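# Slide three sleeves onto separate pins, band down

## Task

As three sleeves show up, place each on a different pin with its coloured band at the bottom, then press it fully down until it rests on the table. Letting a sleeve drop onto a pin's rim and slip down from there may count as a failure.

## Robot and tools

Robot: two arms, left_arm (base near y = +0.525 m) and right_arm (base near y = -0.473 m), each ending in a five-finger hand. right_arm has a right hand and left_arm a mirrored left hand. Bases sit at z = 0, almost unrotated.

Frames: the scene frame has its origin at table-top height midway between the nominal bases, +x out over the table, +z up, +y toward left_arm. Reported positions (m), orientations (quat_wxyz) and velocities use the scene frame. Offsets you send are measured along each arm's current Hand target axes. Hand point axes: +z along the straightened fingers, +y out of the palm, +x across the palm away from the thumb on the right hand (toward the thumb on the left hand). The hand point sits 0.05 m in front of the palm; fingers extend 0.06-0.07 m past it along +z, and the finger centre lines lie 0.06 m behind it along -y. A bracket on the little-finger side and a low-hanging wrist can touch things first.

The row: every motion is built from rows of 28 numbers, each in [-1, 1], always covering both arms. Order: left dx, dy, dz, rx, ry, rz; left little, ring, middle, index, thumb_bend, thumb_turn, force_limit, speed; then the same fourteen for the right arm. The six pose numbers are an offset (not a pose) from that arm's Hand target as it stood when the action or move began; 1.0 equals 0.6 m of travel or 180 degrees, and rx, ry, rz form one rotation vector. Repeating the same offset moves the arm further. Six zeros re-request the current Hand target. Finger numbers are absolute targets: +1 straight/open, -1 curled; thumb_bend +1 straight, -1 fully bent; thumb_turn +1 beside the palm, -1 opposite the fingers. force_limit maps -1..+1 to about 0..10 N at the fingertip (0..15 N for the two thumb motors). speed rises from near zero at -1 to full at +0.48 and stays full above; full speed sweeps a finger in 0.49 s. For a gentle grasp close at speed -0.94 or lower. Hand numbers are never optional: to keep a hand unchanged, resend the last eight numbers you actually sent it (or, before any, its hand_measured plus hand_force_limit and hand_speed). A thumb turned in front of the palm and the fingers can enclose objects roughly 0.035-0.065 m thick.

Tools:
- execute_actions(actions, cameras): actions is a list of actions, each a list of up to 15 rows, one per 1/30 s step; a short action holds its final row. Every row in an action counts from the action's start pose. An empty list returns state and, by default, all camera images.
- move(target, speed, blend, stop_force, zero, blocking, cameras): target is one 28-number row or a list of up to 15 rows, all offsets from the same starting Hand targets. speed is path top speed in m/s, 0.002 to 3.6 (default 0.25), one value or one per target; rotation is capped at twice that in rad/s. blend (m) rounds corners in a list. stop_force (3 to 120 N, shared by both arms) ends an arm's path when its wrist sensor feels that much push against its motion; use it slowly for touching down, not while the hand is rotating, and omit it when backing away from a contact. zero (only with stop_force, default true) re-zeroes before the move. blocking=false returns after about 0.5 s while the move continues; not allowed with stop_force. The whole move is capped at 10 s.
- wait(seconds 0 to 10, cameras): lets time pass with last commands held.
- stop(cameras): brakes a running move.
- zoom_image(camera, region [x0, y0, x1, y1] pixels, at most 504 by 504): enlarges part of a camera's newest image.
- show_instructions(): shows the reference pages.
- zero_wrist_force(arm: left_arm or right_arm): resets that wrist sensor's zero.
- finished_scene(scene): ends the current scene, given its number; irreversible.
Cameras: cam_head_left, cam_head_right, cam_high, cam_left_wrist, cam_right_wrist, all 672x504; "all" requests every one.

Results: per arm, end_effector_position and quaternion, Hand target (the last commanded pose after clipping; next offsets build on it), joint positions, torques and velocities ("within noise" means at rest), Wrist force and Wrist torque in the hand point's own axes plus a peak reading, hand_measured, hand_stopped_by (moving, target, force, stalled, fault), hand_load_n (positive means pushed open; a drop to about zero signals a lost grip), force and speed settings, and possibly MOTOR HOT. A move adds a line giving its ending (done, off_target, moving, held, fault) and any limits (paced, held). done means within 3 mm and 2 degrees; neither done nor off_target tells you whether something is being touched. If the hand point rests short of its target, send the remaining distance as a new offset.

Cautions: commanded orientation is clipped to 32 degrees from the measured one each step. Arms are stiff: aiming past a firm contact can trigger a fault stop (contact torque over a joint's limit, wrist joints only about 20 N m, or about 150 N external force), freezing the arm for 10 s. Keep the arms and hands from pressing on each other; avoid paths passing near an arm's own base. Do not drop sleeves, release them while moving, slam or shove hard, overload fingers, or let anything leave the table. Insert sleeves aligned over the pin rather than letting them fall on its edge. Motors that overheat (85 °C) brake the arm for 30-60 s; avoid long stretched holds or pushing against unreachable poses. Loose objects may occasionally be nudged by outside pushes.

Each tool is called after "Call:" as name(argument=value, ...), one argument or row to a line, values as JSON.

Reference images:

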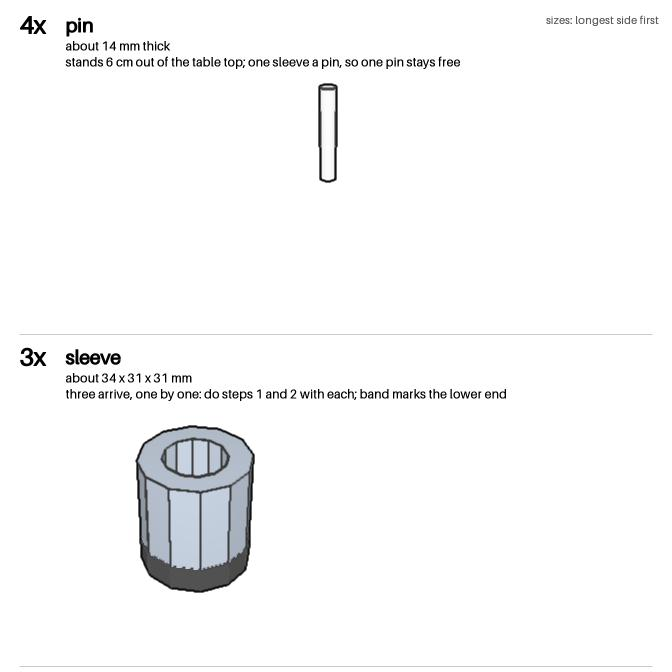

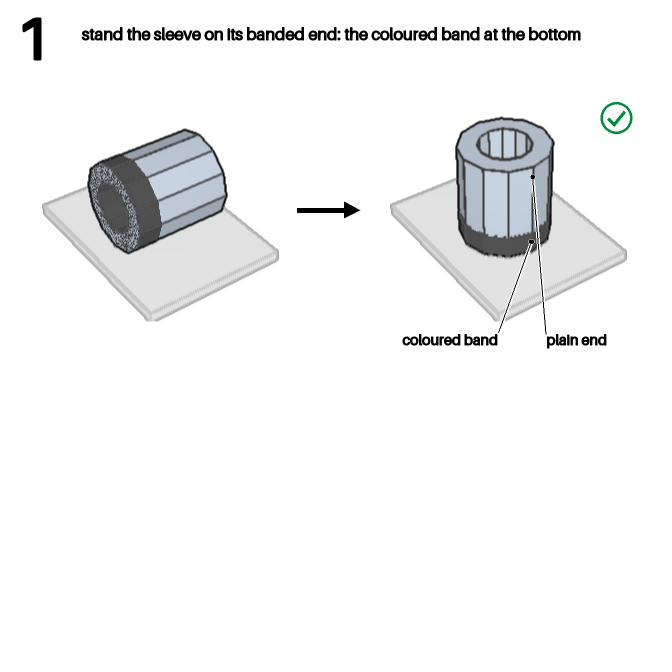

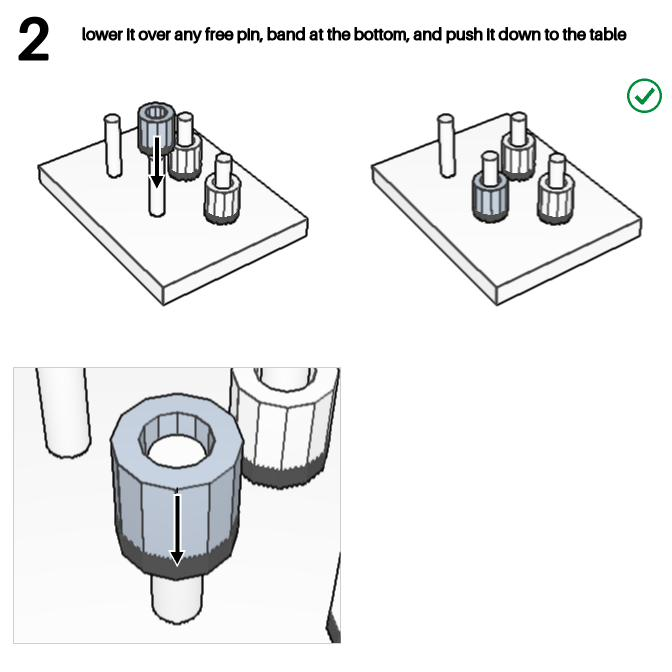

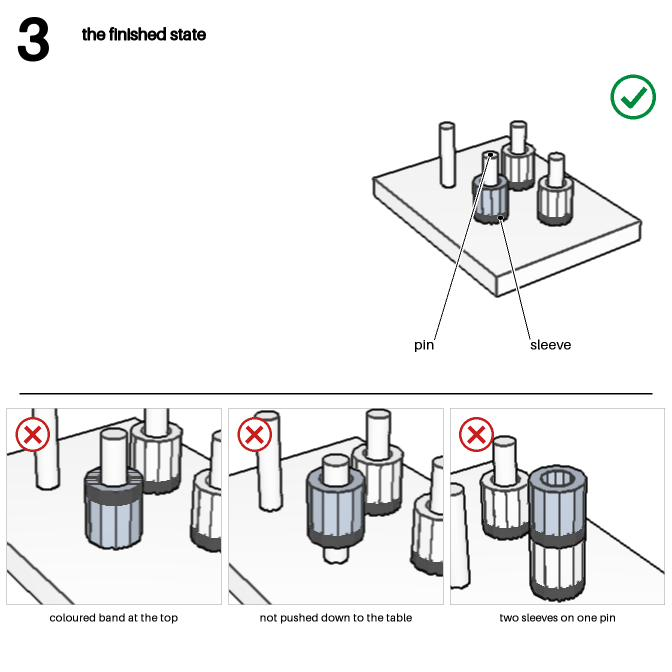

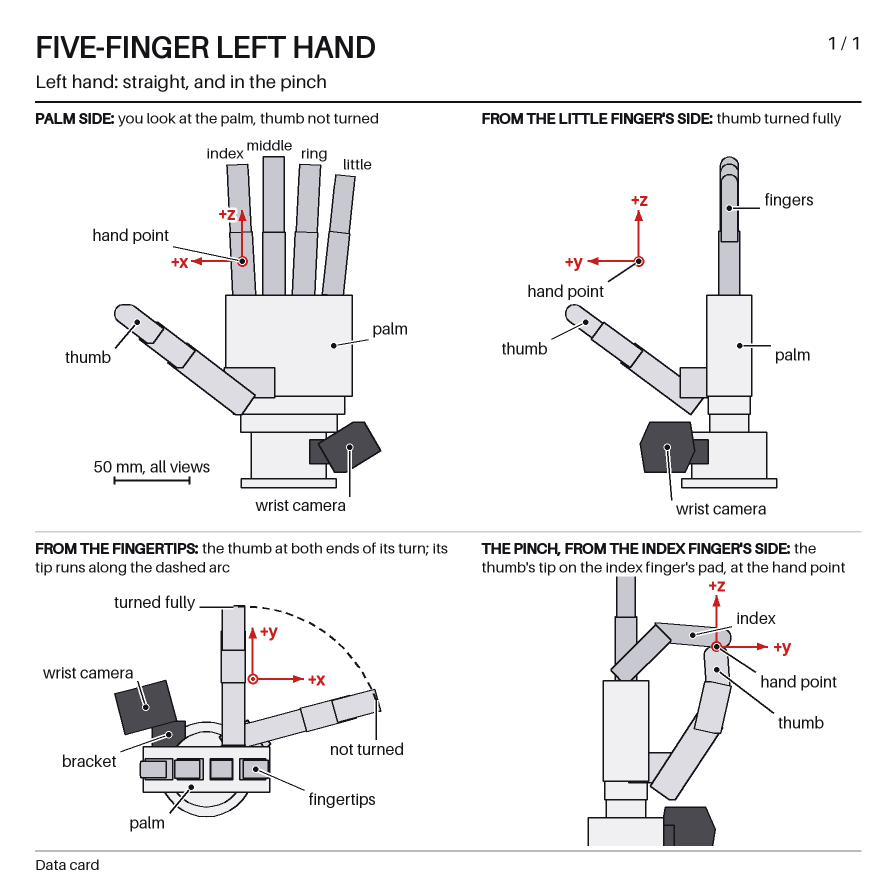

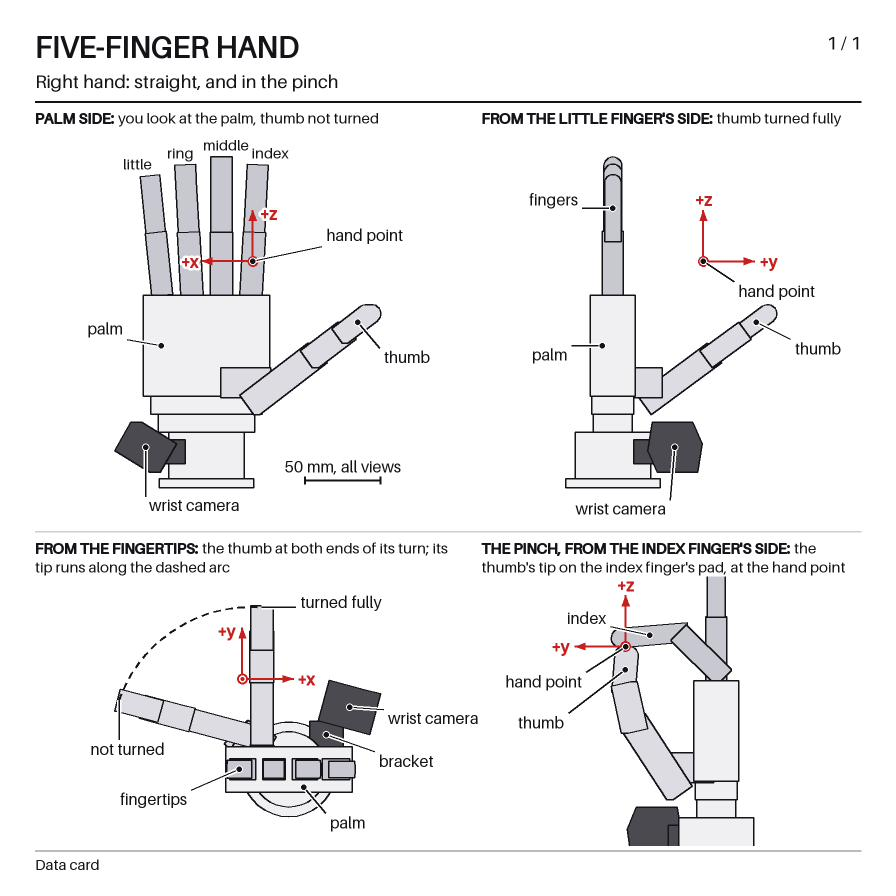

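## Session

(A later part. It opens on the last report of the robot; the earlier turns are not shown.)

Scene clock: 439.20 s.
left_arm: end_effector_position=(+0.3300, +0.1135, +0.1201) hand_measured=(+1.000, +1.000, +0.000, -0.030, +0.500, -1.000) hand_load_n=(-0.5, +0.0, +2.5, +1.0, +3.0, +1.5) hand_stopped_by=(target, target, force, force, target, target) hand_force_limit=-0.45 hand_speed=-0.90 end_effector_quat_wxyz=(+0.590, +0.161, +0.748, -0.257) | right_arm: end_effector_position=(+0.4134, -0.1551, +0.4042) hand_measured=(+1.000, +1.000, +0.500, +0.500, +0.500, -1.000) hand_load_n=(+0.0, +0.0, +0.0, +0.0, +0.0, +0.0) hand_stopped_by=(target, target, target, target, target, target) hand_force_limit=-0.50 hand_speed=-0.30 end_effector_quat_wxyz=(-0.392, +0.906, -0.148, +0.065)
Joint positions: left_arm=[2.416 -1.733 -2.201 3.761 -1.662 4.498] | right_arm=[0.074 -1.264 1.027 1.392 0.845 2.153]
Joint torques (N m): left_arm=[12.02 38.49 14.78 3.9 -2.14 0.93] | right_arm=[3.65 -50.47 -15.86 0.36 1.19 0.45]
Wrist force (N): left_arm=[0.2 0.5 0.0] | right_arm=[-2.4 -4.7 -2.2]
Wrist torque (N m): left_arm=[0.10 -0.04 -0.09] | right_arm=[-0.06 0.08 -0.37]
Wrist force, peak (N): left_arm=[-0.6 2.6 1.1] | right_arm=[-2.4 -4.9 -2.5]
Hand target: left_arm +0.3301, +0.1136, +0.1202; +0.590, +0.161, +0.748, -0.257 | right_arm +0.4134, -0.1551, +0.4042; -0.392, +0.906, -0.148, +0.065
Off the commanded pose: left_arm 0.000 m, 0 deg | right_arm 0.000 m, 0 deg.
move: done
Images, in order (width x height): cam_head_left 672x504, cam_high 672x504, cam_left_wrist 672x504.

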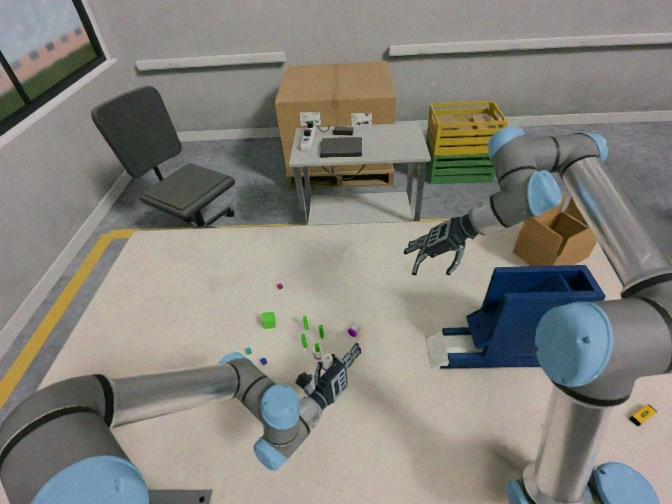

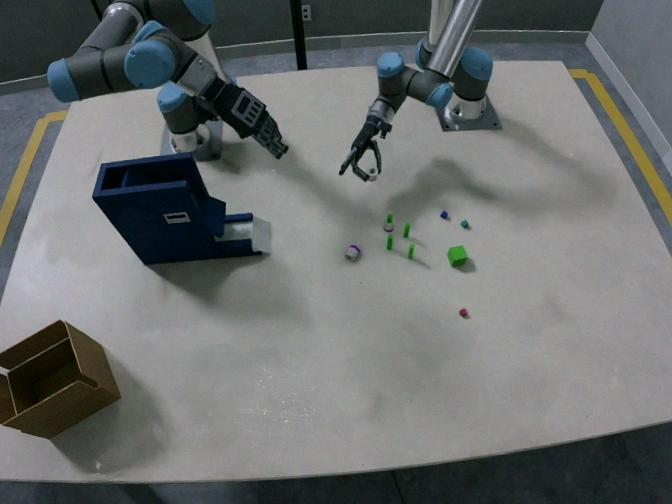

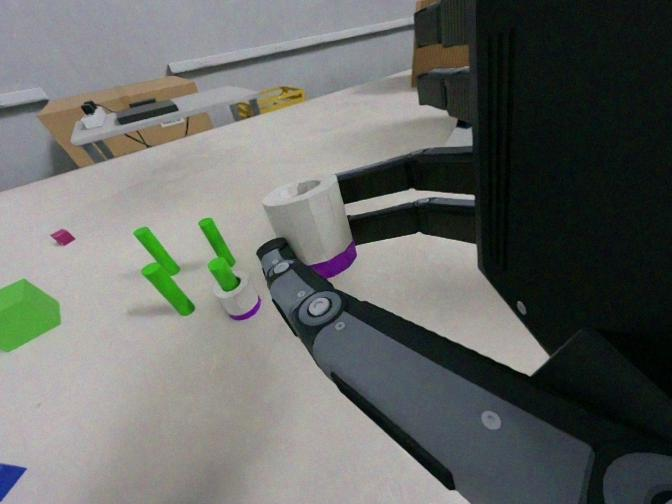

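Call:
move(
  target=[
    [0.1368,0.0281,0.0236,0,0,0,1,1,-0.21,-0.2,0.5,-1,-0.45,-0.9,0,0,0,0,0,0,1,1,0.5,0.5,0.5,-1,-0.5,-0.3],
    [0.1771,0.0364,0.0305,0,0,0,1,1,-0.21,-0.2,0.5,-1,-0.45,-0.9,0,0,0,0,0,0,1,1,0.5,0.5,0.5,-1,-0.5,-0.3],
  ],
  speed=[0.08,0.015],
  stop_force=3,
  cameras=["cam_left_wrist"],
)

Scene clock: 445.10 s.
left_arm: end_effector_position=(+0.3300, +0.1142, +0.0155) hand_measured=(+1.000, +1.000, +0.000, -0.030, +0.500, -1.000) hand_load_n=(+0.0, +0.0, +2.0, +1.0, +3.0, +1.0) hand_stopped_by=(target, target, force, force, target, target) hand_force_limit=-0.45 hand_speed=-0.90 end_effector_quat_wxyz=(+0.590, +0.161, +0.748, -0.257) | right_arm: end_effector_position=(+0.4134, -0.1551, +0.4042) hand_measured=(+1.000, +1.000, +0.500, +0.500, +0.500, -1.000) hand_load_n=(+0.0, +0.0, +0.0, +0.0, +0.0, +0.0) hand_stopped_by=(target, target, target, target, target, target) hand_force_limit=-0.50 hand_speed=-0.30 end_effector_quat_wxyz=(-0.392, +0.906, -0.148, +0.065)
Joint positions: left_arm=[2.417 -1.988 -2.274 4.089 -1.661 4.499] | right_arm=[0.074 -1.264 1.027 1.392 0.845 2.153]
Joint torques (N m): left_arm=[9.72 29.81 21.71 1.96 0.81 0.58] | right_arm=[3.66 -50.88 -16.09 0.37 1.21 0.25]
Wrist force (N): left_arm=[-1.8 -0.1 -0.7] | right_arm=[-2.4 -4.7 -2.3]
Wrist torque (N m): left_arm=[0.09 0.00 -0.16] | right_arm=[-0.05 0.08 -0.37]
Wrist force, peak (N): left_arm=[-6.5 -2.7 -2.7] | right_arm=[-2.4 -4.9 -2.5]
Hand target: left_arm +0.3300, +0.1142, +0.0155; +0.590, +0.161, +0.748, -0.257 (not the last commanded pose) | right_arm +0.4134, -0.1551, +0.4042; -0.392, +0.906, -0.148, +0.065
Off the commanded pose: left_arm 0.005 m, 0 deg | right_arm 0.000 m, 0 deg.
move: contact (left_arm); path passed 1 of 2 targets
Images, in order (width x height): cam_left_wrist 672x504.

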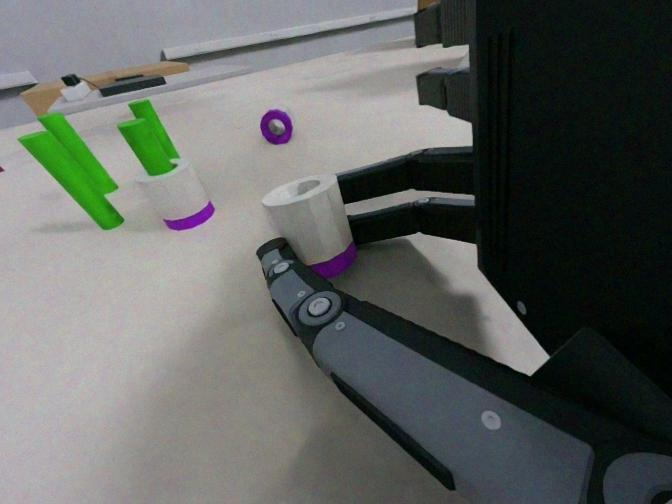

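Call:
move(
  target=[
    [0,0,0,0,0,0,1,1,0.5,0.5,0.5,-1,-0.45,-0.8,0,0,0,0,0,0,1,1,0.5,0.5,0.5,-1,-0.5,-0.3],
    [-0.0048,0.0075,-0.0112,0,0,0,1,1,0.5,0.5,0.5,-1,-0.45,-0.8,0,0,0,0,0,0,1,1,0.5,0.5,0.5,-1,-0.5,-0.3],
    [-0.1449,-0.0211,-0.0353,0,0,0,1,1,0.5,0.5,0.5,-1,-0.45,-0.8,0,0,0,0,0,0,1,1,0.5,0.5,0.5,-1,-0.5,-0.3],
    [-0.1254,-0.0288,-0.035,0.0835,0.1478,-0.2361,1,1,0.5,0.5,0.5,-1,-0.45,-0.8,0,0,0,0,0,0,1,1,0.5,0.5,0.5,-1,-0.5,-0.3],
  ],
  speed=[0.05,0.03,0.12,0.25],
  blend=[0,0.003,0.02,0],
  cameras=["cam_left_wrist","cam_high"],
)

Call:
zoom_image(
  camera="cam_left_wrist",
  region=[200, 150, 350, 300],
)

Scene clock: 455.60 s.
left_arm: end_effector_position=(+0.3227, +0.1169, +0.0952) hand_measured=(+1.000, +1.000, +0.500, +0.500, +0.500, -1.000) hand_load_n=(+0.0, -0.5, +0.0, +0.0, +0.0, +0.0) hand_stopped_by=(target, target, target, target, target, target) hand_force_limit=-0.45 hand_speed=-0.80 end_effector_quat_wxyz=(+0.250, +0.009, +0.829, -0.500) | right_arm: end_effector_position=(+0.4134, -0.1551, +0.4042) hand_measured=(+1.000, +1.000, +0.500, +0.500, +0.500, -1.000) hand_load_n=(+0.0, +0.0, +0.0, +0.0, +0.0, +0.0) hand_stopped_by=(target, target, target, target, target, target) hand_force_limit=-0.50 hand_speed=-0.30 end_effector_quat_wxyz=(-0.392, +0.906, -0.148, +0.065)
Joint positions: left_arm=[2.848 -1.762 -2.047 3.268 -0.812 4.008] | right_arm=[0.074 -1.264 1.027 1.392 0.845 2.153]
Joint torques (N m): left_arm=[-8.78 34.75 10.27 1.51 1.49 -1.01] | right_arm=[3.22 -50.2 -16.06 0.33 1.21 0.1]
Wrist force (N): left_arm=[-0.1 1.4 -1.1] | right_arm=[-2.3 -4.7 -2.4]
Wrist torque (N m): left_arm=[0.26 -0.07 -0.12] | right_arm=[-0.04 0.07 -0.37]
Wrist force, peak (N): left_arm=[-10.5 1.5 -5.3] | right_arm=[-2.2 -4.9 -2.6]
Hand target: left_arm +0.3226, +0.1169, +0.0952; +0.250, +0.009, +0.829, -0.501 | right_arm +0.4134, -0.1551, +0.4042; -0.392, +0.906, -0.148, +0.065
Off the commanded pose: left_arm 0.000 m, 0 deg | right_arm 0.000 m, 0 deg.
move: done
Images, in order (width x height): cam_high 672x504, cam_left_wrist 672x504.

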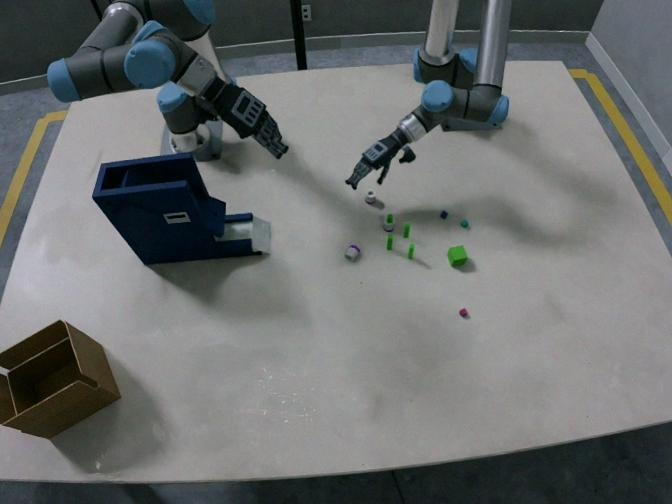

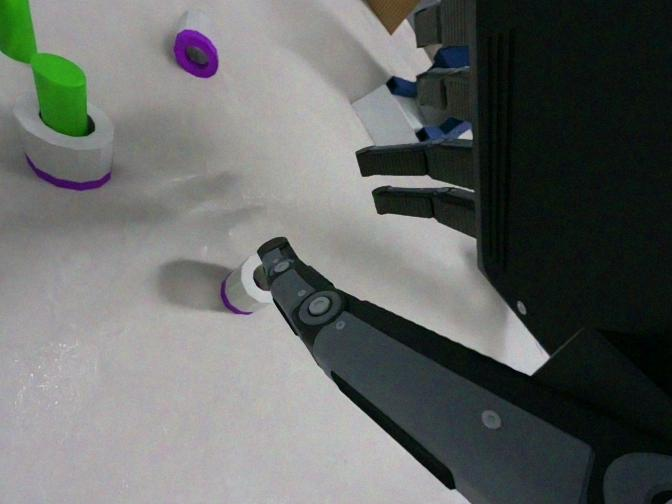

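Scaled by 3.360 from the camera's 672x504 image, which has a finer 960x720 frame.

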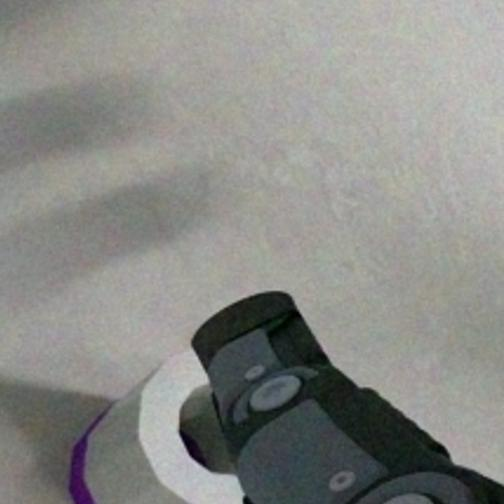

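Call:
zoom_image(
  camera="cam_left_wrist",
  region=[210, 235, 300, 325],
)

Scaled by 5.600 from the camera's 672x504 image, which has a finer 960x720 frame.

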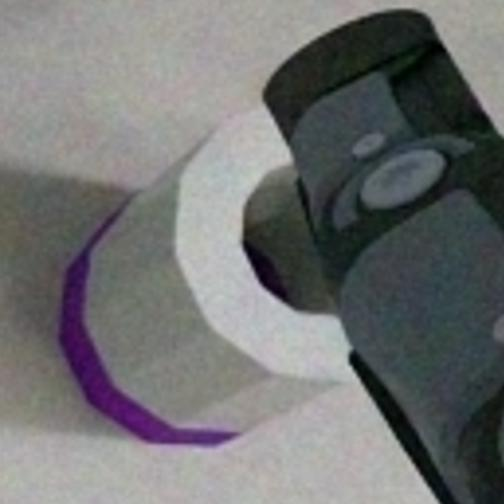

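Call:
move(
  target=[
    [0.0352,0.0380,0.0099,0,0,0,1,1,0.5,0.5,0.5,-1,-0.45,-0.8,0,0,0,0,0,0,1,1,0.5,0.5,0.5,-1,-0.5,-0.3],
    [0.0614,0.0892,0.0331,0,0,0,1,1,0.5,0.5,0.5,-1,-0.45,-0.8,0,0,0,0,0,0,1,1,0.5,0.5,0.5,-1,-0.5,-0.3],
  ],
  speed=[0.08,0.04],
  stop_force=3.5,
  cameras=["cam_left_wrist"],
)

Scene clock: 473.97 s.
left_arm: end_effector_position=(+0.3126, +0.1183, +0.0280) hand_measured=(+1.000, +1.000, +0.500, +0.500, +0.500, -1.000) hand_load_n=(+0.0, +0.0, +0.0, +0.0, +0.0, +0.0) hand_stopped_by=(target, target, target, target, target, target) hand_force_limit=-0.45 hand_speed=-0.80 end_effector_quat_wxyz=(+0.250, +0.009, +0.829, -0.501) | right_arm: end_effector_position=(+0.4134, -0.1551, +0.4042) hand_measured=(+1.000, +1.000, +0.500, +0.500, +0.500, -1.000) hand_load_n=(+0.0, +0.0, +0.0, +0.0, +0.0, +0.0) hand_stopped_by=(target, target, target, target, target, target) hand_force_limit=-0.50 hand_speed=-0.30 end_effector_quat_wxyz=(-0.392, +0.906, -0.148, +0.065)
Joint positions: left_arm=[2.844 -1.87 -2.138 3.468 -0.816 4.005] | right_arm=[0.074 -1.264 1.027 1.392 0.845 2.153]
Joint torques (N m): left_arm=[11.62 41.84 26.74 -3.58 1.68 -1.43] | right_arm=[2.46 -49.85 -15.93 0.39 1.11 -0.14]
Wrist force (N): left_arm=[-0.5 1.5 -0.9] | right_arm=[-1.9 -4.6 -2.4]
Wrist torque (N m): left_arm=[0.25 0.01 -0.15] | right_arm=[-0.04 0.01 -0.34]
Wrist force, peak (N): left_arm=[-0.2 2.2 -0.7] | right_arm=[-2.5 -4.9 -2.6]
Hand target: left_arm +0.3126, +0.1183, +0.0280; +0.250, +0.009, +0.829, -0.501 | right_arm +0.4134, -0.1551, +0.4042; -0.392, +0.906, -0.148, +0.065
Off the commanded pose: left_arm 0.000 m, 0 deg | right_arm 0.000 m, 0 deg.
move: done
Images, in order (width x height): cam_left_wrist 672x504.

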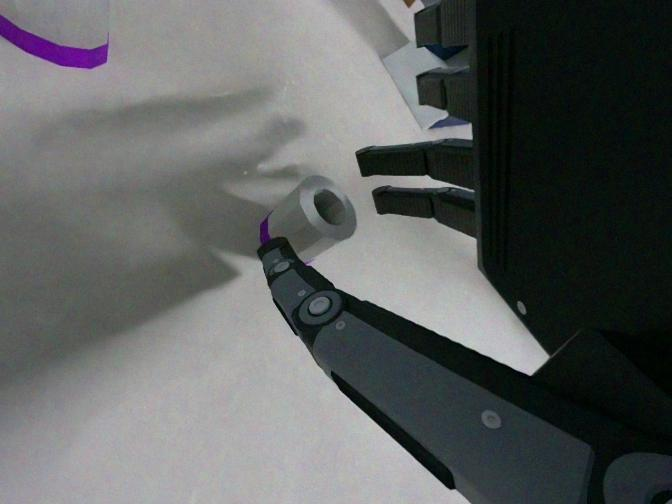

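Call:
move(
  target=[
    [0,0,0,0,0,0,1,1,-0.2,-0.2,0.5,-1,-0.5,-0.9,0,0,0,0,0,0,1,1,0.5,0.5,0.5,-1,-0.5,-0.3],
    [-0.0565,-0.1099,-0.0499,0,0,0,1,1,-0.2,-0.2,0.5,-1,-0.5,-0.9,0,0,0,0,0,0,1,1,0.5,0.5,0.5,-1,-0.5,-0.3],
  ],
  speed=[0.05,0.15],
  cameras=["cam_left_wrist"],
)

Call:
zoom_image(
  camera="cam_left_wrist",
  region=[240, 160, 390, 285],
)

Scene clock: 483.73 s.
left_arm: end_effector_position=(+0.3127, +0.1184, +0.1079) hand_measured=(+1.000, +1.000, -0.002, -0.200, +0.500, -1.000) hand_load_n=(+0.0, +0.0, +1.0, +0.5, +1.0, -0.5) hand_stopped_by=(target, target, force, target, target, target) hand_force_limit=-0.50 hand_speed=-0.90 end_effector_quat_wxyz=(+0.250, +0.009, +0.829, -0.501) | right_arm: end_effector_position=(+0.4134, -0.1551, +0.4042) hand_measured=(+1.000, +1.000, +0.500, +0.500, +0.500, -1.000) hand_load_n=(+0.0, +0.0, +0.0, +0.0, +0.0, +0.0) hand_stopped_by=(target, target, target, target, target, target) hand_force_limit=-0.50 hand_speed=-0.30 end_effector_quat_wxyz=(-0.392, +0.906, -0.148, +0.065)
Joint positions: left_arm=[2.844 -1.721 -2.057 3.238 -0.816 4.005] | right_arm=[0.074 -1.264 1.027 1.392 0.845 2.153]
Joint torques (N m): left_arm=[12.56 37.88 13.04 -1.35 2.73 -0.86] | right_arm=[2.54 -49.1 -15.28 0.32 1.2 -0.38]
Wrist force (N): left_arm=[0.0 1.7 -0.9] | right_arm=[-2.2 -4.6 -2.3]
Wrist torque (N m): left_arm=[0.27 -0.05 -0.13] | right_arm=[-0.03 0.04 -0.35]
Wrist force, peak (N): left_arm=[0.2 3.1 -0.4] | right_arm=[-2.2 -5.0 -2.4]
Hand target: left_arm +0.3127, +0.1184, +0.1079; +0.250, +0.009, +0.829, -0.501 | right_arm +0.4134, -0.1551, +0.4042; -0.392, +0.906, -0.148, +0.065
Off the commanded pose: left_arm 0.000 m, 0 deg | right_arm 0.000 m, 0 deg.
move: done
Images, in order (width x height): cam_left_wrist 672x504.

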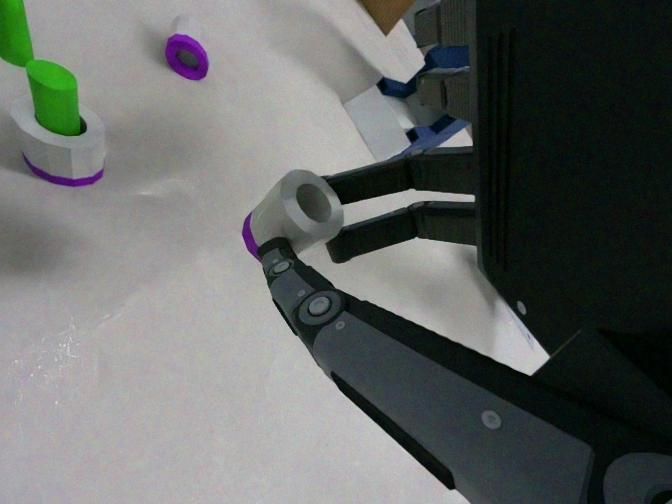

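Scaled by 3.360 from the camera's 672x504 image, which has a finer 960x720 frame.

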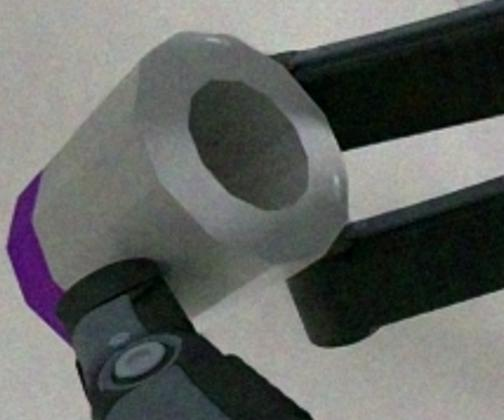

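Call:
move(
  target=[
    [0.0466,0.0907,0.0412,0,0,0,1,1,-0.2,-0.2,0.5,-1,-0.5,-0.9,0,0,0,0,0,0,1,1,0.5,0.5,0.5,-1,-0.5,-0.3],
    [0.0579,0.1126,0.0512,0,0,0,1,1,-0.2,-0.2,0.5,-1,-0.5,-0.9,0,0,0,0,0,0,1,1,0.5,0.5,0.5,-1,-0.5,-0.3],
  ],
  speed=[0.1,0.015],
  stop_force=3,
)

Scene clock: 504.93 s.
left_arm: end_effector_position=(+0.3126, +0.1183, +0.0260) hand_measured=(+1.000, +1.000, -0.002, -0.200, +0.500, -1.000) hand_load_n=(+0.0, +0.0, +1.0, +0.0, +1.0, +0.0) hand_stopped_by=(target, target, force, target, target, target) hand_force_limit=-0.50 hand_speed=-0.90 end_effector_quat_wxyz=(+0.250, +0.009, +0.829, -0.501) | right_arm: end_effector_position=(+0.4134, -0.1551, +0.4042) hand_measured=(+1.000, +1.000, +0.500, +0.500, +0.500, -1.000) hand_load_n=(+0.0, +0.0, +0.0, +0.0, +0.0, +0.0) hand_stopped_by=(target, target, target, target, target, target) hand_force_limit=-0.50 hand_speed=-0.30 end_effector_quat_wxyz=(-0.392, +0.906, -0.148, +0.065)
Joint positions: left_arm=[2.844 -1.874 -2.14 3.474 -0.816 4.005] | right_arm=[0.074 -1.264 1.027 1.392 0.845 2.153]
Joint torques (N m): left_arm=[-12.44 41.8 26.12 -3.49 -1.6 -0.83] | right_arm=[2.1 -48.11 -15.78 0.32 1.14 -0.71]
Wrist force (N): left_arm=[-0.3 1.6 -0.8] | right_arm=[-2.0 -4.7 -2.2]
Wrist torque (N m): left_arm=[0.24 0.00 -0.15] | right_arm=[-0.06 0.02 -0.35]
Wrist force, peak (N): left_arm=[-0.1 2.7 -0.5] | right_arm=[-2.3 -5.0 -2.4]
Hand target: left_arm +0.3126, +0.1183, +0.0260; +0.250, +0.009, +0.829, -0.501 | right_arm +0.4134, -0.1551, +0.4042; -0.392, +0.906, -0.148, +0.065
Off the commanded pose: left_arm 0.000 m, 0 deg | right_arm 0.000 m, 0 deg.
move: done

Call:
move(
  target=[
    [0,0,0,0,0,0,1,1,0.5,0.5,0.5,-1,-0.5,-0.8,0,0,0,0,0,0,1,1,0.5,0.5,0.5,-1,-0.5,-0.3],
    [-0.0015,0,-0.0073,0,0,0,1,1,0.5,0.5,0.5,-1,-0.5,-0.8,0,0,0,0,0,0,1,1,0.5,0.5,0.5,-1,-0.5,-0.3],
    [-0.0158,0.0063,-0.0045,0,0,0,1,1,0.5,0.5,0.5,-1,-0.5,-0.8,0,0,0,0,0,0,1,1,0.5,0.5,0.5,-1,-0.5,-0.3],
  ],
  speed=[0.05,0.03,0.03],
  cameras=["cam_left_wrist"],
)

Call:
zoom_image(
  camera="cam_left_wrist",
  region=[240, 160, 390, 285],
)

Scene clock: 513.87 s.
left_arm: end_effector_position=(+0.3210, +0.1247, +0.0279) hand_measured=(+1.000, +1.000, +0.500, +0.500, +0.500, -1.000) hand_load_n=(+0.0, +0.0, +0.0, +0.0, +0.0, +0.0) hand_stopped_by=(target, target, target, target, target, target) hand_force_limit=-0.50 hand_speed=-0.80 end_effector_quat_wxyz=(+0.250, +0.009, +0.829, -0.501) | right_arm: end_effector_position=(+0.4134, -0.1551, +0.4042) hand_measured=(+1.000, +1.000, +0.500, +0.500, +0.500, -1.000) hand_load_n=(+0.0, +0.0, +0.0, +0.0, +0.0, +0.0) hand_stopped_by=(target, target, target, target, target, target) hand_force_limit=-0.50 hand_speed=-0.30 end_effector_quat_wxyz=(-0.392, +0.906, -0.148, +0.065)
Joint positions: left_arm=[2.87 -1.878 -2.128 3.454 -0.794 4.023] | right_arm=[0.074 -1.264 1.027 1.392 0.845 2.153]
Joint torques (N m): left_arm=[-13.9 42.77 5.97 0.26 -1.38 -0.86] | right_arm=[1.78 -47.31 -15.76 0.3 1.08 -0.69]
Wrist force (N): left_arm=[-0.6 1.5 -1.0] | right_arm=[-2.3 -4.7 -2.3]
Wrist torque (N m): left_arm=[0.25 0.05 -0.24] | right_arm=[-0.06 0.06 -0.37]
Wrist force, peak (N): left_arm=[-0.8 1.8 -1.0] | right_arm=[-2.4 -4.9 -2.4]
Hand target: left_arm +0.3208, +0.1247, +0.0279; +0.250, +0.009, +0.829, -0.501 | right_arm +0.4134, -0.1551, +0.4042; -0.392, +0.906, -0.148, +0.065
Off the commanded pose: left_arm 0.000 m, 0 deg | right_arm 0.000 m, 0 deg.
move: done
Images, in order (width x height): cam_left_wrist 672x504.

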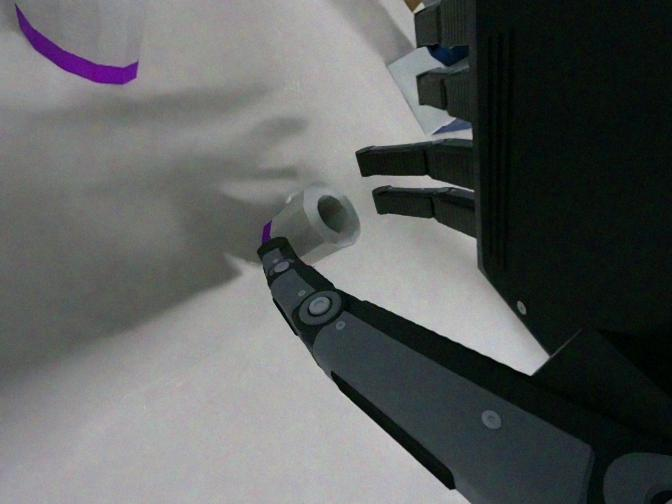

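Scaled by 3.360 from the camera's 672x504 image, which has a finer 960x720 frame.

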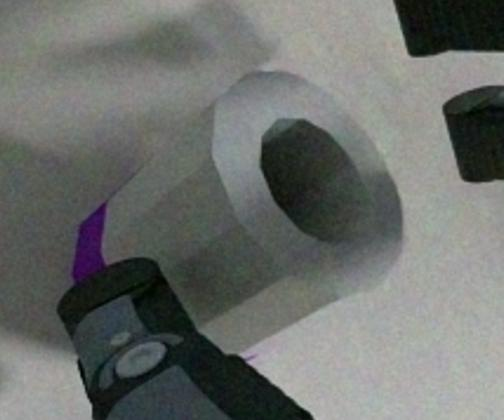

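Call:
move(
  target=[
    [0,0,0,0,0,0,1,1,-0.2,-0.2,0.5,-1,-0.5,-0.9,0,0,0,0,0,0,1,1,0.5,0.5,0.5,-1,-0.5,-0.3],
    [-0.0565,-0.1099,-0.0499,0,0,0,1,1,-0.2,-0.2,0.5,-1,-0.5,-0.9,0,0,0,0,0,0,1,1,0.5,0.5,0.5,-1,-0.5,-0.3],
  ],
  speed=[0.05,0.15],
  cameras=["cam_left_wrist"],
)

Call:
zoom_image(
  camera="cam_left_wrist",
  region=[240, 160, 390, 285],
)

Scene clock: 522.10 s.
left_arm: end_effector_position=(+0.3209, +0.1247, +0.1078) hand_measured=(+1.000, +1.000, -0.010, -0.066, +0.502, -1.000) hand_load_n=(+0.0, +0.0, +2.0, +3.0, +5.0, -0.5) hand_stopped_by=(target, target, force, force, target, target) hand_force_limit=-0.50 hand_speed=-0.90 end_effector_quat_wxyz=(+0.250, +0.009, +0.829, -0.501) | right_arm: end_effector_position=(+0.4134, -0.1551, +0.4042) hand_measured=(+1.000, +1.000, +0.500, +0.500, +0.500, -1.000) hand_load_n=(+0.0, +0.0, +0.0, +0.0, +0.0, +0.0) hand_stopped_by=(target, target, target, target, target, target) hand_force_limit=-0.50 hand_speed=-0.30 end_effector_quat_wxyz=(-0.392, +0.906, -0.148, +0.065)
Joint positions: left_arm=[2.869 -1.731 -2.047 3.226 -0.794 4.023] | right_arm=[0.074 -1.264 1.027 1.392 0.845 2.153]
Joint torques (N m): left_arm=[12.1 38.28 13.07 -1.28 2.58 -0.59] | right_arm=[1.48 -47.11 -15.67 0.39 1.1 -0.84]
Wrist force (N): left_arm=[-0.1 1.8 -1.2] | right_arm=[-1.9 -4.3 -2.3]
Wrist torque (N m): left_arm=[0.31 -0.03 -0.21] | right_arm=[0.01 0.01 -0.32]
Wrist force, peak (N): left_arm=[0.1 3.3 -0.2] | right_arm=[-2.2 -5.0 -2.4]
Hand target: left_arm +0.3209, +0.1247, +0.1079; +0.250, +0.009, +0.829, -0.501 | right_arm +0.4134, -0.1551, +0.4042; -0.392, +0.906, -0.148, +0.065
Off the commanded pose: left_arm 0.000 m, 0 deg | right_arm 0.000 m, 0 deg.
move: done
Images, in order (width x height): cam_left_wrist 672x504.

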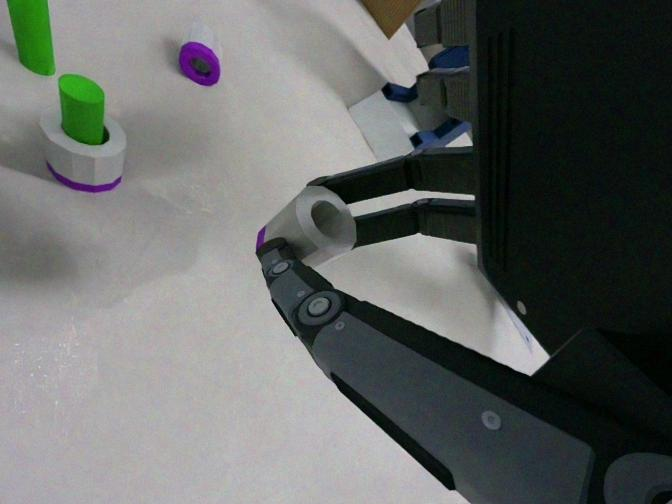

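Scaled by 3.360 from the camera's 672x504 image, which has a finer 960x720 frame.

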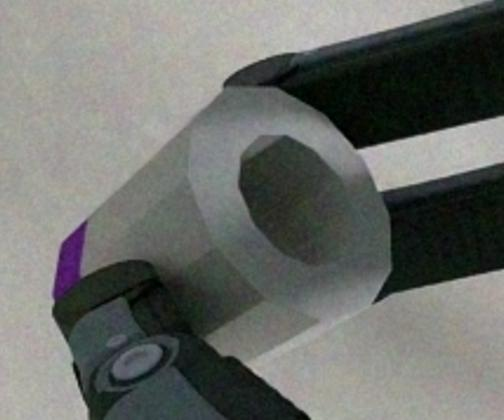

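Call:
move(
  target=[-0.3225,0.1680,0.0432,-0.0118,-0.0229,-0.0104,1,1,-0.2,-0.2,0.5,-1,-0.5,-0.9,0,0,0,0,0,0,1,1,0.5,0.5,0.5,-1,-0.5,-0.3],
  speed=0.2,
  cameras=["cam_left_wrist","cam_high"],
)

Call:
zoom_image(
  camera="cam_left_wrist",
  region=[205, 230, 275, 305],
)

Call:
zoom_image(
  camera="cam_high",
  region=[380, 210, 430, 260],
)

Call:
zoom_image(
  camera="cam_left_wrist",
  region=[200, 160, 375, 305],
)

Scene clock: 531.83 s.
left_arm: end_effector_position=(+0.5274, +0.1988, +0.0969) hand_measured=(+1.000, +1.000, -0.010, -0.066, +0.502, -1.000) hand_load_n=(+0.0, +0.0, +2.0, +3.0, +5.0, -0.5) hand_stopped_by=(target, target, force, force, target, target) hand_force_limit=-0.50 hand_speed=-0.90 end_effector_quat_wxyz=(+0.271, -0.027, +0.829, -0.489) | right_arm: end_effector_position=(+0.4134, -0.1551, +0.4042) hand_measured=(+1.000, +1.000, +0.500, +0.500, +0.500, -1.000) hand_load_n=(+0.0, +0.0, +0.0, +0.0, +0.0, +0.5) hand_stopped_by=(target, target, target, target, target, target) hand_force_limit=-0.50 hand_speed=-0.30 end_effector_quat_wxyz=(-0.392, +0.906, -0.148, +0.065)
Joint positions: left_arm=[3.099 -2.071 -1.613 3.043 -0.676 4.142] | right_arm=[0.074 -1.264 1.027 1.392 0.845 2.153]
Joint torques (N m): left_arm=[-12.2 43.11 29.38 1.63 -1.59 -1.01] | right_arm=[-0.06 -47.1 -15.69 0.34 1.09 -1.09]
Wrist force (N): left_arm=[0.0 0.9 -0.4] | right_arm=[-2.1 -4.8 -2.5]
Wrist torque (N m): left_arm=[0.15 -0.04 -0.17] | right_arm=[-0.05 0.05 -0.35]
Wrist force, peak (N): left_arm=[-1.5 2.0 -0.2] | right_arm=[-2.2 -4.9 -2.4]
Hand target: left_arm +0.5275, +0.1988, +0.0969; +0.271, -0.027, +0.828, -0.489 | right_arm +0.4134, -0.1551, +0.4042; -0.392, +0.906, -0.148, +0.065
Off the commanded pose: left_arm 0.000 m, 0 deg | right_arm 0.000 m, 0 deg.
move: done
Images, in order (width x height): cam_high 672x504, cam_left_wrist 672x504.

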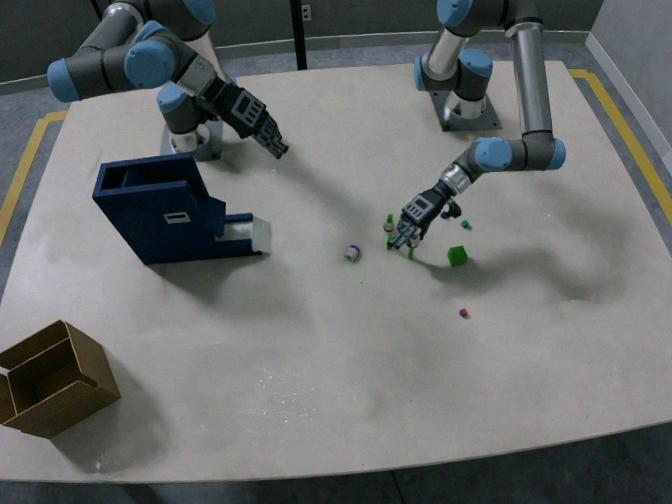

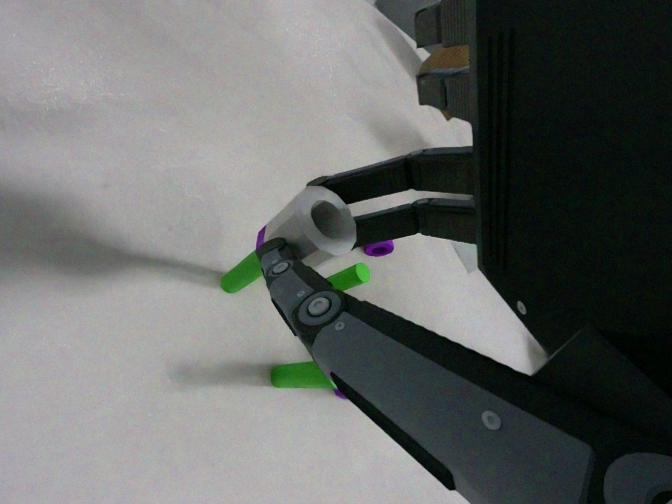

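Scaled by 6.720 from the camera's 672x504 image, which has a finer 960x720 frame.

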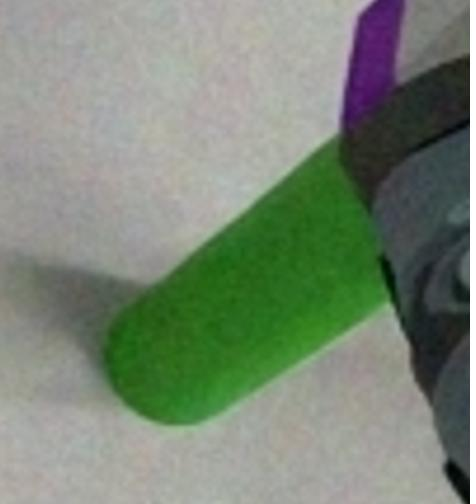

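Scaled by 10.080 from the camera's 672x504 image, which has a finer 960x720 frame.

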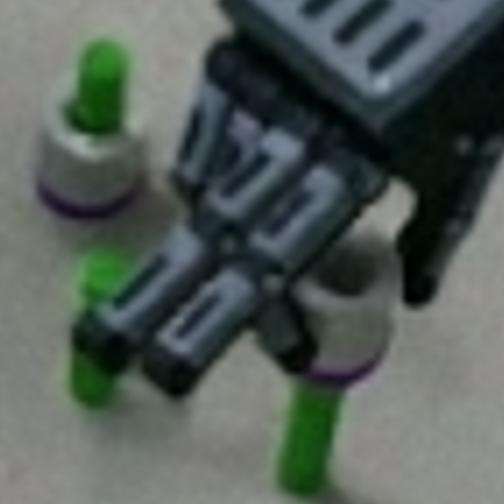

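Scaled by 2.880 from the camera's 672x504 image, which has a finer 960x720 frame.

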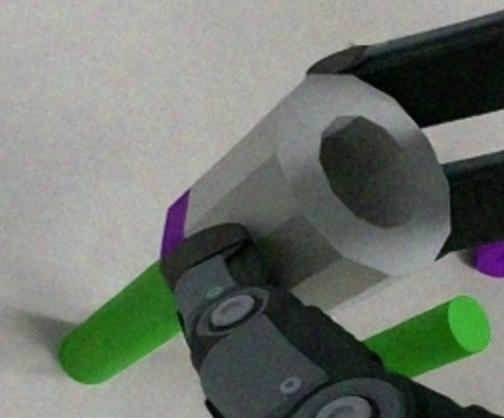

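Call:
zoom_image(
  camera="cam_high",
  region=[402, 232, 424, 260],
)

Call:
zoom_image(
  camera="cam_left_wrist",
  region=[250, 180, 360, 275],
)

Scaled by 18.000 from the camera's 672x504 image, which has a finer 960x720 frame.

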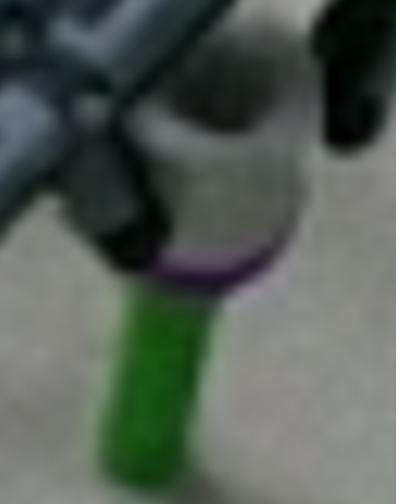

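Scaled by 4.582 from the camera's 672x504 image, which has a finer 960x720 frame.

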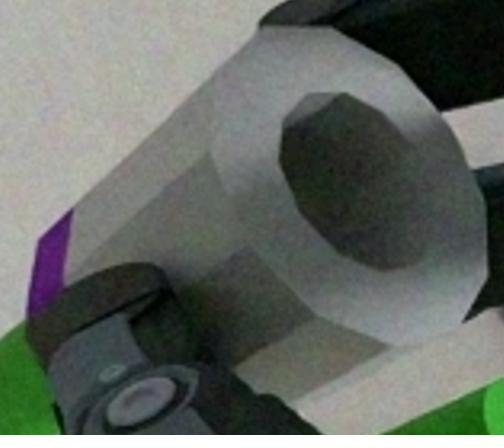

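Call:
move(
  target=[0.0025,0.0100,0.0081,0,0,0,1,1,-0.2,-0.2,0.5,-1,-0.5,-0.9,0,0,0,0,0,0,1,1,0.5,0.5,0.5,-1,-0.5,-0.3],
  speed=0.03,
  stop_force=3,
  cameras=["cam_left_wrist","cam_high"],
)

Call:
zoom_image(
  camera="cam_left_wrist",
  region=[205, 230, 275, 305],
)

Call:
zoom_image(
  camera="cam_high",
  region=[402, 232, 424, 260],
)

Call:
zoom_image(
  camera="cam_left_wrist",
  region=[200, 160, 375, 305],
)

Scene clock: 559.70 s.
left_arm: end_effector_position=(+0.5298, +0.1975, +0.0895) hand_measured=(+1.000, +1.000, -0.010, -0.066, +0.502, -1.000) hand_load_n=(+0.0, +0.0, +1.5, +3.0, +5.0, -0.5) hand_stopped_by=(target, target, force, force, target, target) hand_force_limit=-0.50 hand_speed=-0.90 end_effector_quat_wxyz=(+0.271, -0.027, +0.828, -0.489) | right_arm: end_effector_position=(+0.4134, -0.1551, +0.4042) hand_measured=(+1.000, +1.000, +0.500, +0.500, +0.500, -1.000) hand_load_n=(+0.0, +0.0, +0.0, +0.0, +0.0, +0.0) hand_stopped_by=(target, target, target, target, target, target) hand_force_limit=-0.50 hand_speed=-0.30 end_effector_quat_wxyz=(-0.392, +0.906, -0.148, +0.065)
Joint positions: left_arm=[3.096 -2.085 -1.611 3.057 -0.678 4.14] | right_arm=[0.074 -1.264 1.027 1.392 0.845 2.153]
Joint torques (N m): left_arm=[-0.25 58.31 25.75 -4.31 1.04 0.74] | right_arm=[-0.32 -44.92 -15.72 0.23 1.08 -1.17]
Wrist force (N): left_arm=[0.1 0.9 -0.4] | right_arm=[-2.2 -4.6 -2.5]
Wrist torque (N m): left_arm=[0.14 -0.06 -0.16] | right_arm=[-0.02 0.06 -0.36]
Wrist force, peak (N): left_arm=[0.1 1.4 -0.7] | right_arm=[-2.3 -5.0 -2.4]
Hand target: left_arm +0.5298, +0.1975, +0.0895; +0.271, -0.027, +0.828, -0.489 | right_arm +0.4134, -0.1551, +0.4042; -0.392, +0.906, -0.148, +0.065
Off the commanded pose: left_arm 0.000 m, 0 deg | right_arm 0.000 m, 0 deg.
move: done
Images, in order (width x height): cam_high 672x504, cam_left_wrist 672x504.

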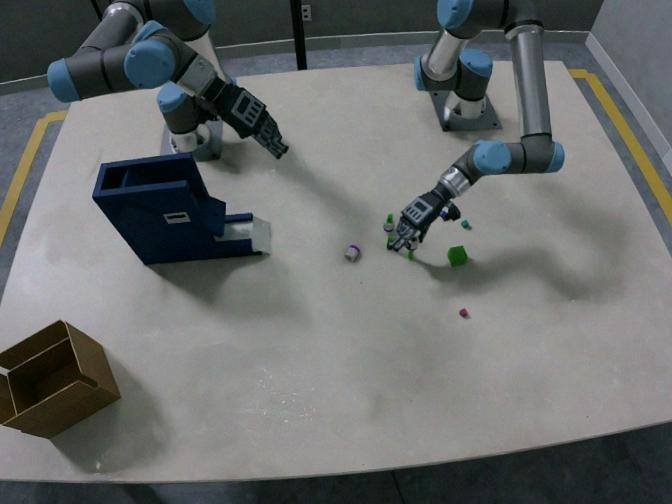

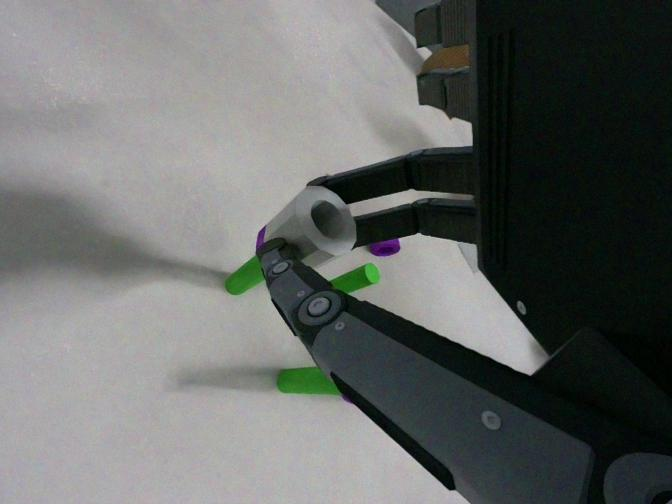

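Scaled by 6.720 from the camera's 672x504 image, which has a finer 960x720 frame.

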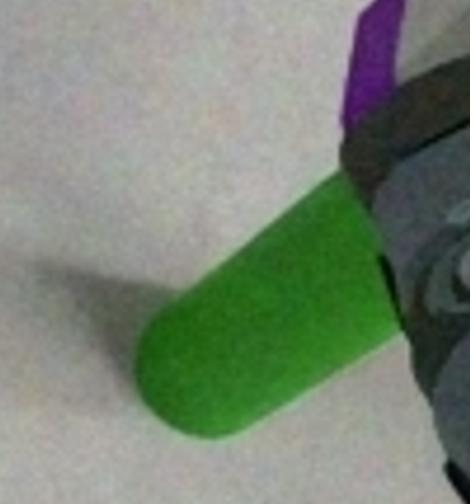

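Scaled by 18.000 from the camera's 672x504 image, which has a finer 960x720 frame.

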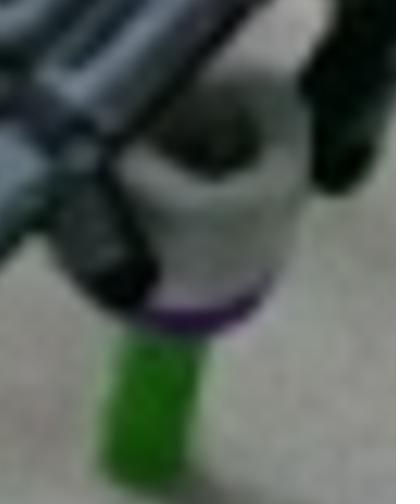

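Scaled by 2.880 from the camera's 672x504 image, which has a finer 960x720 frame.

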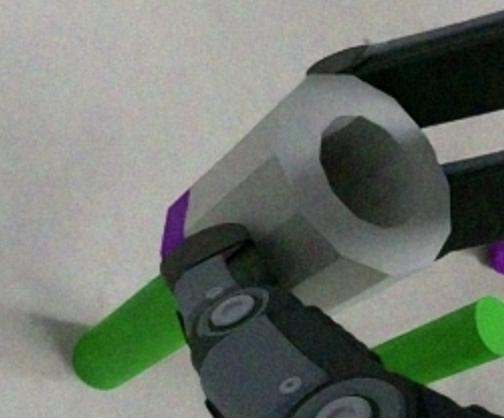

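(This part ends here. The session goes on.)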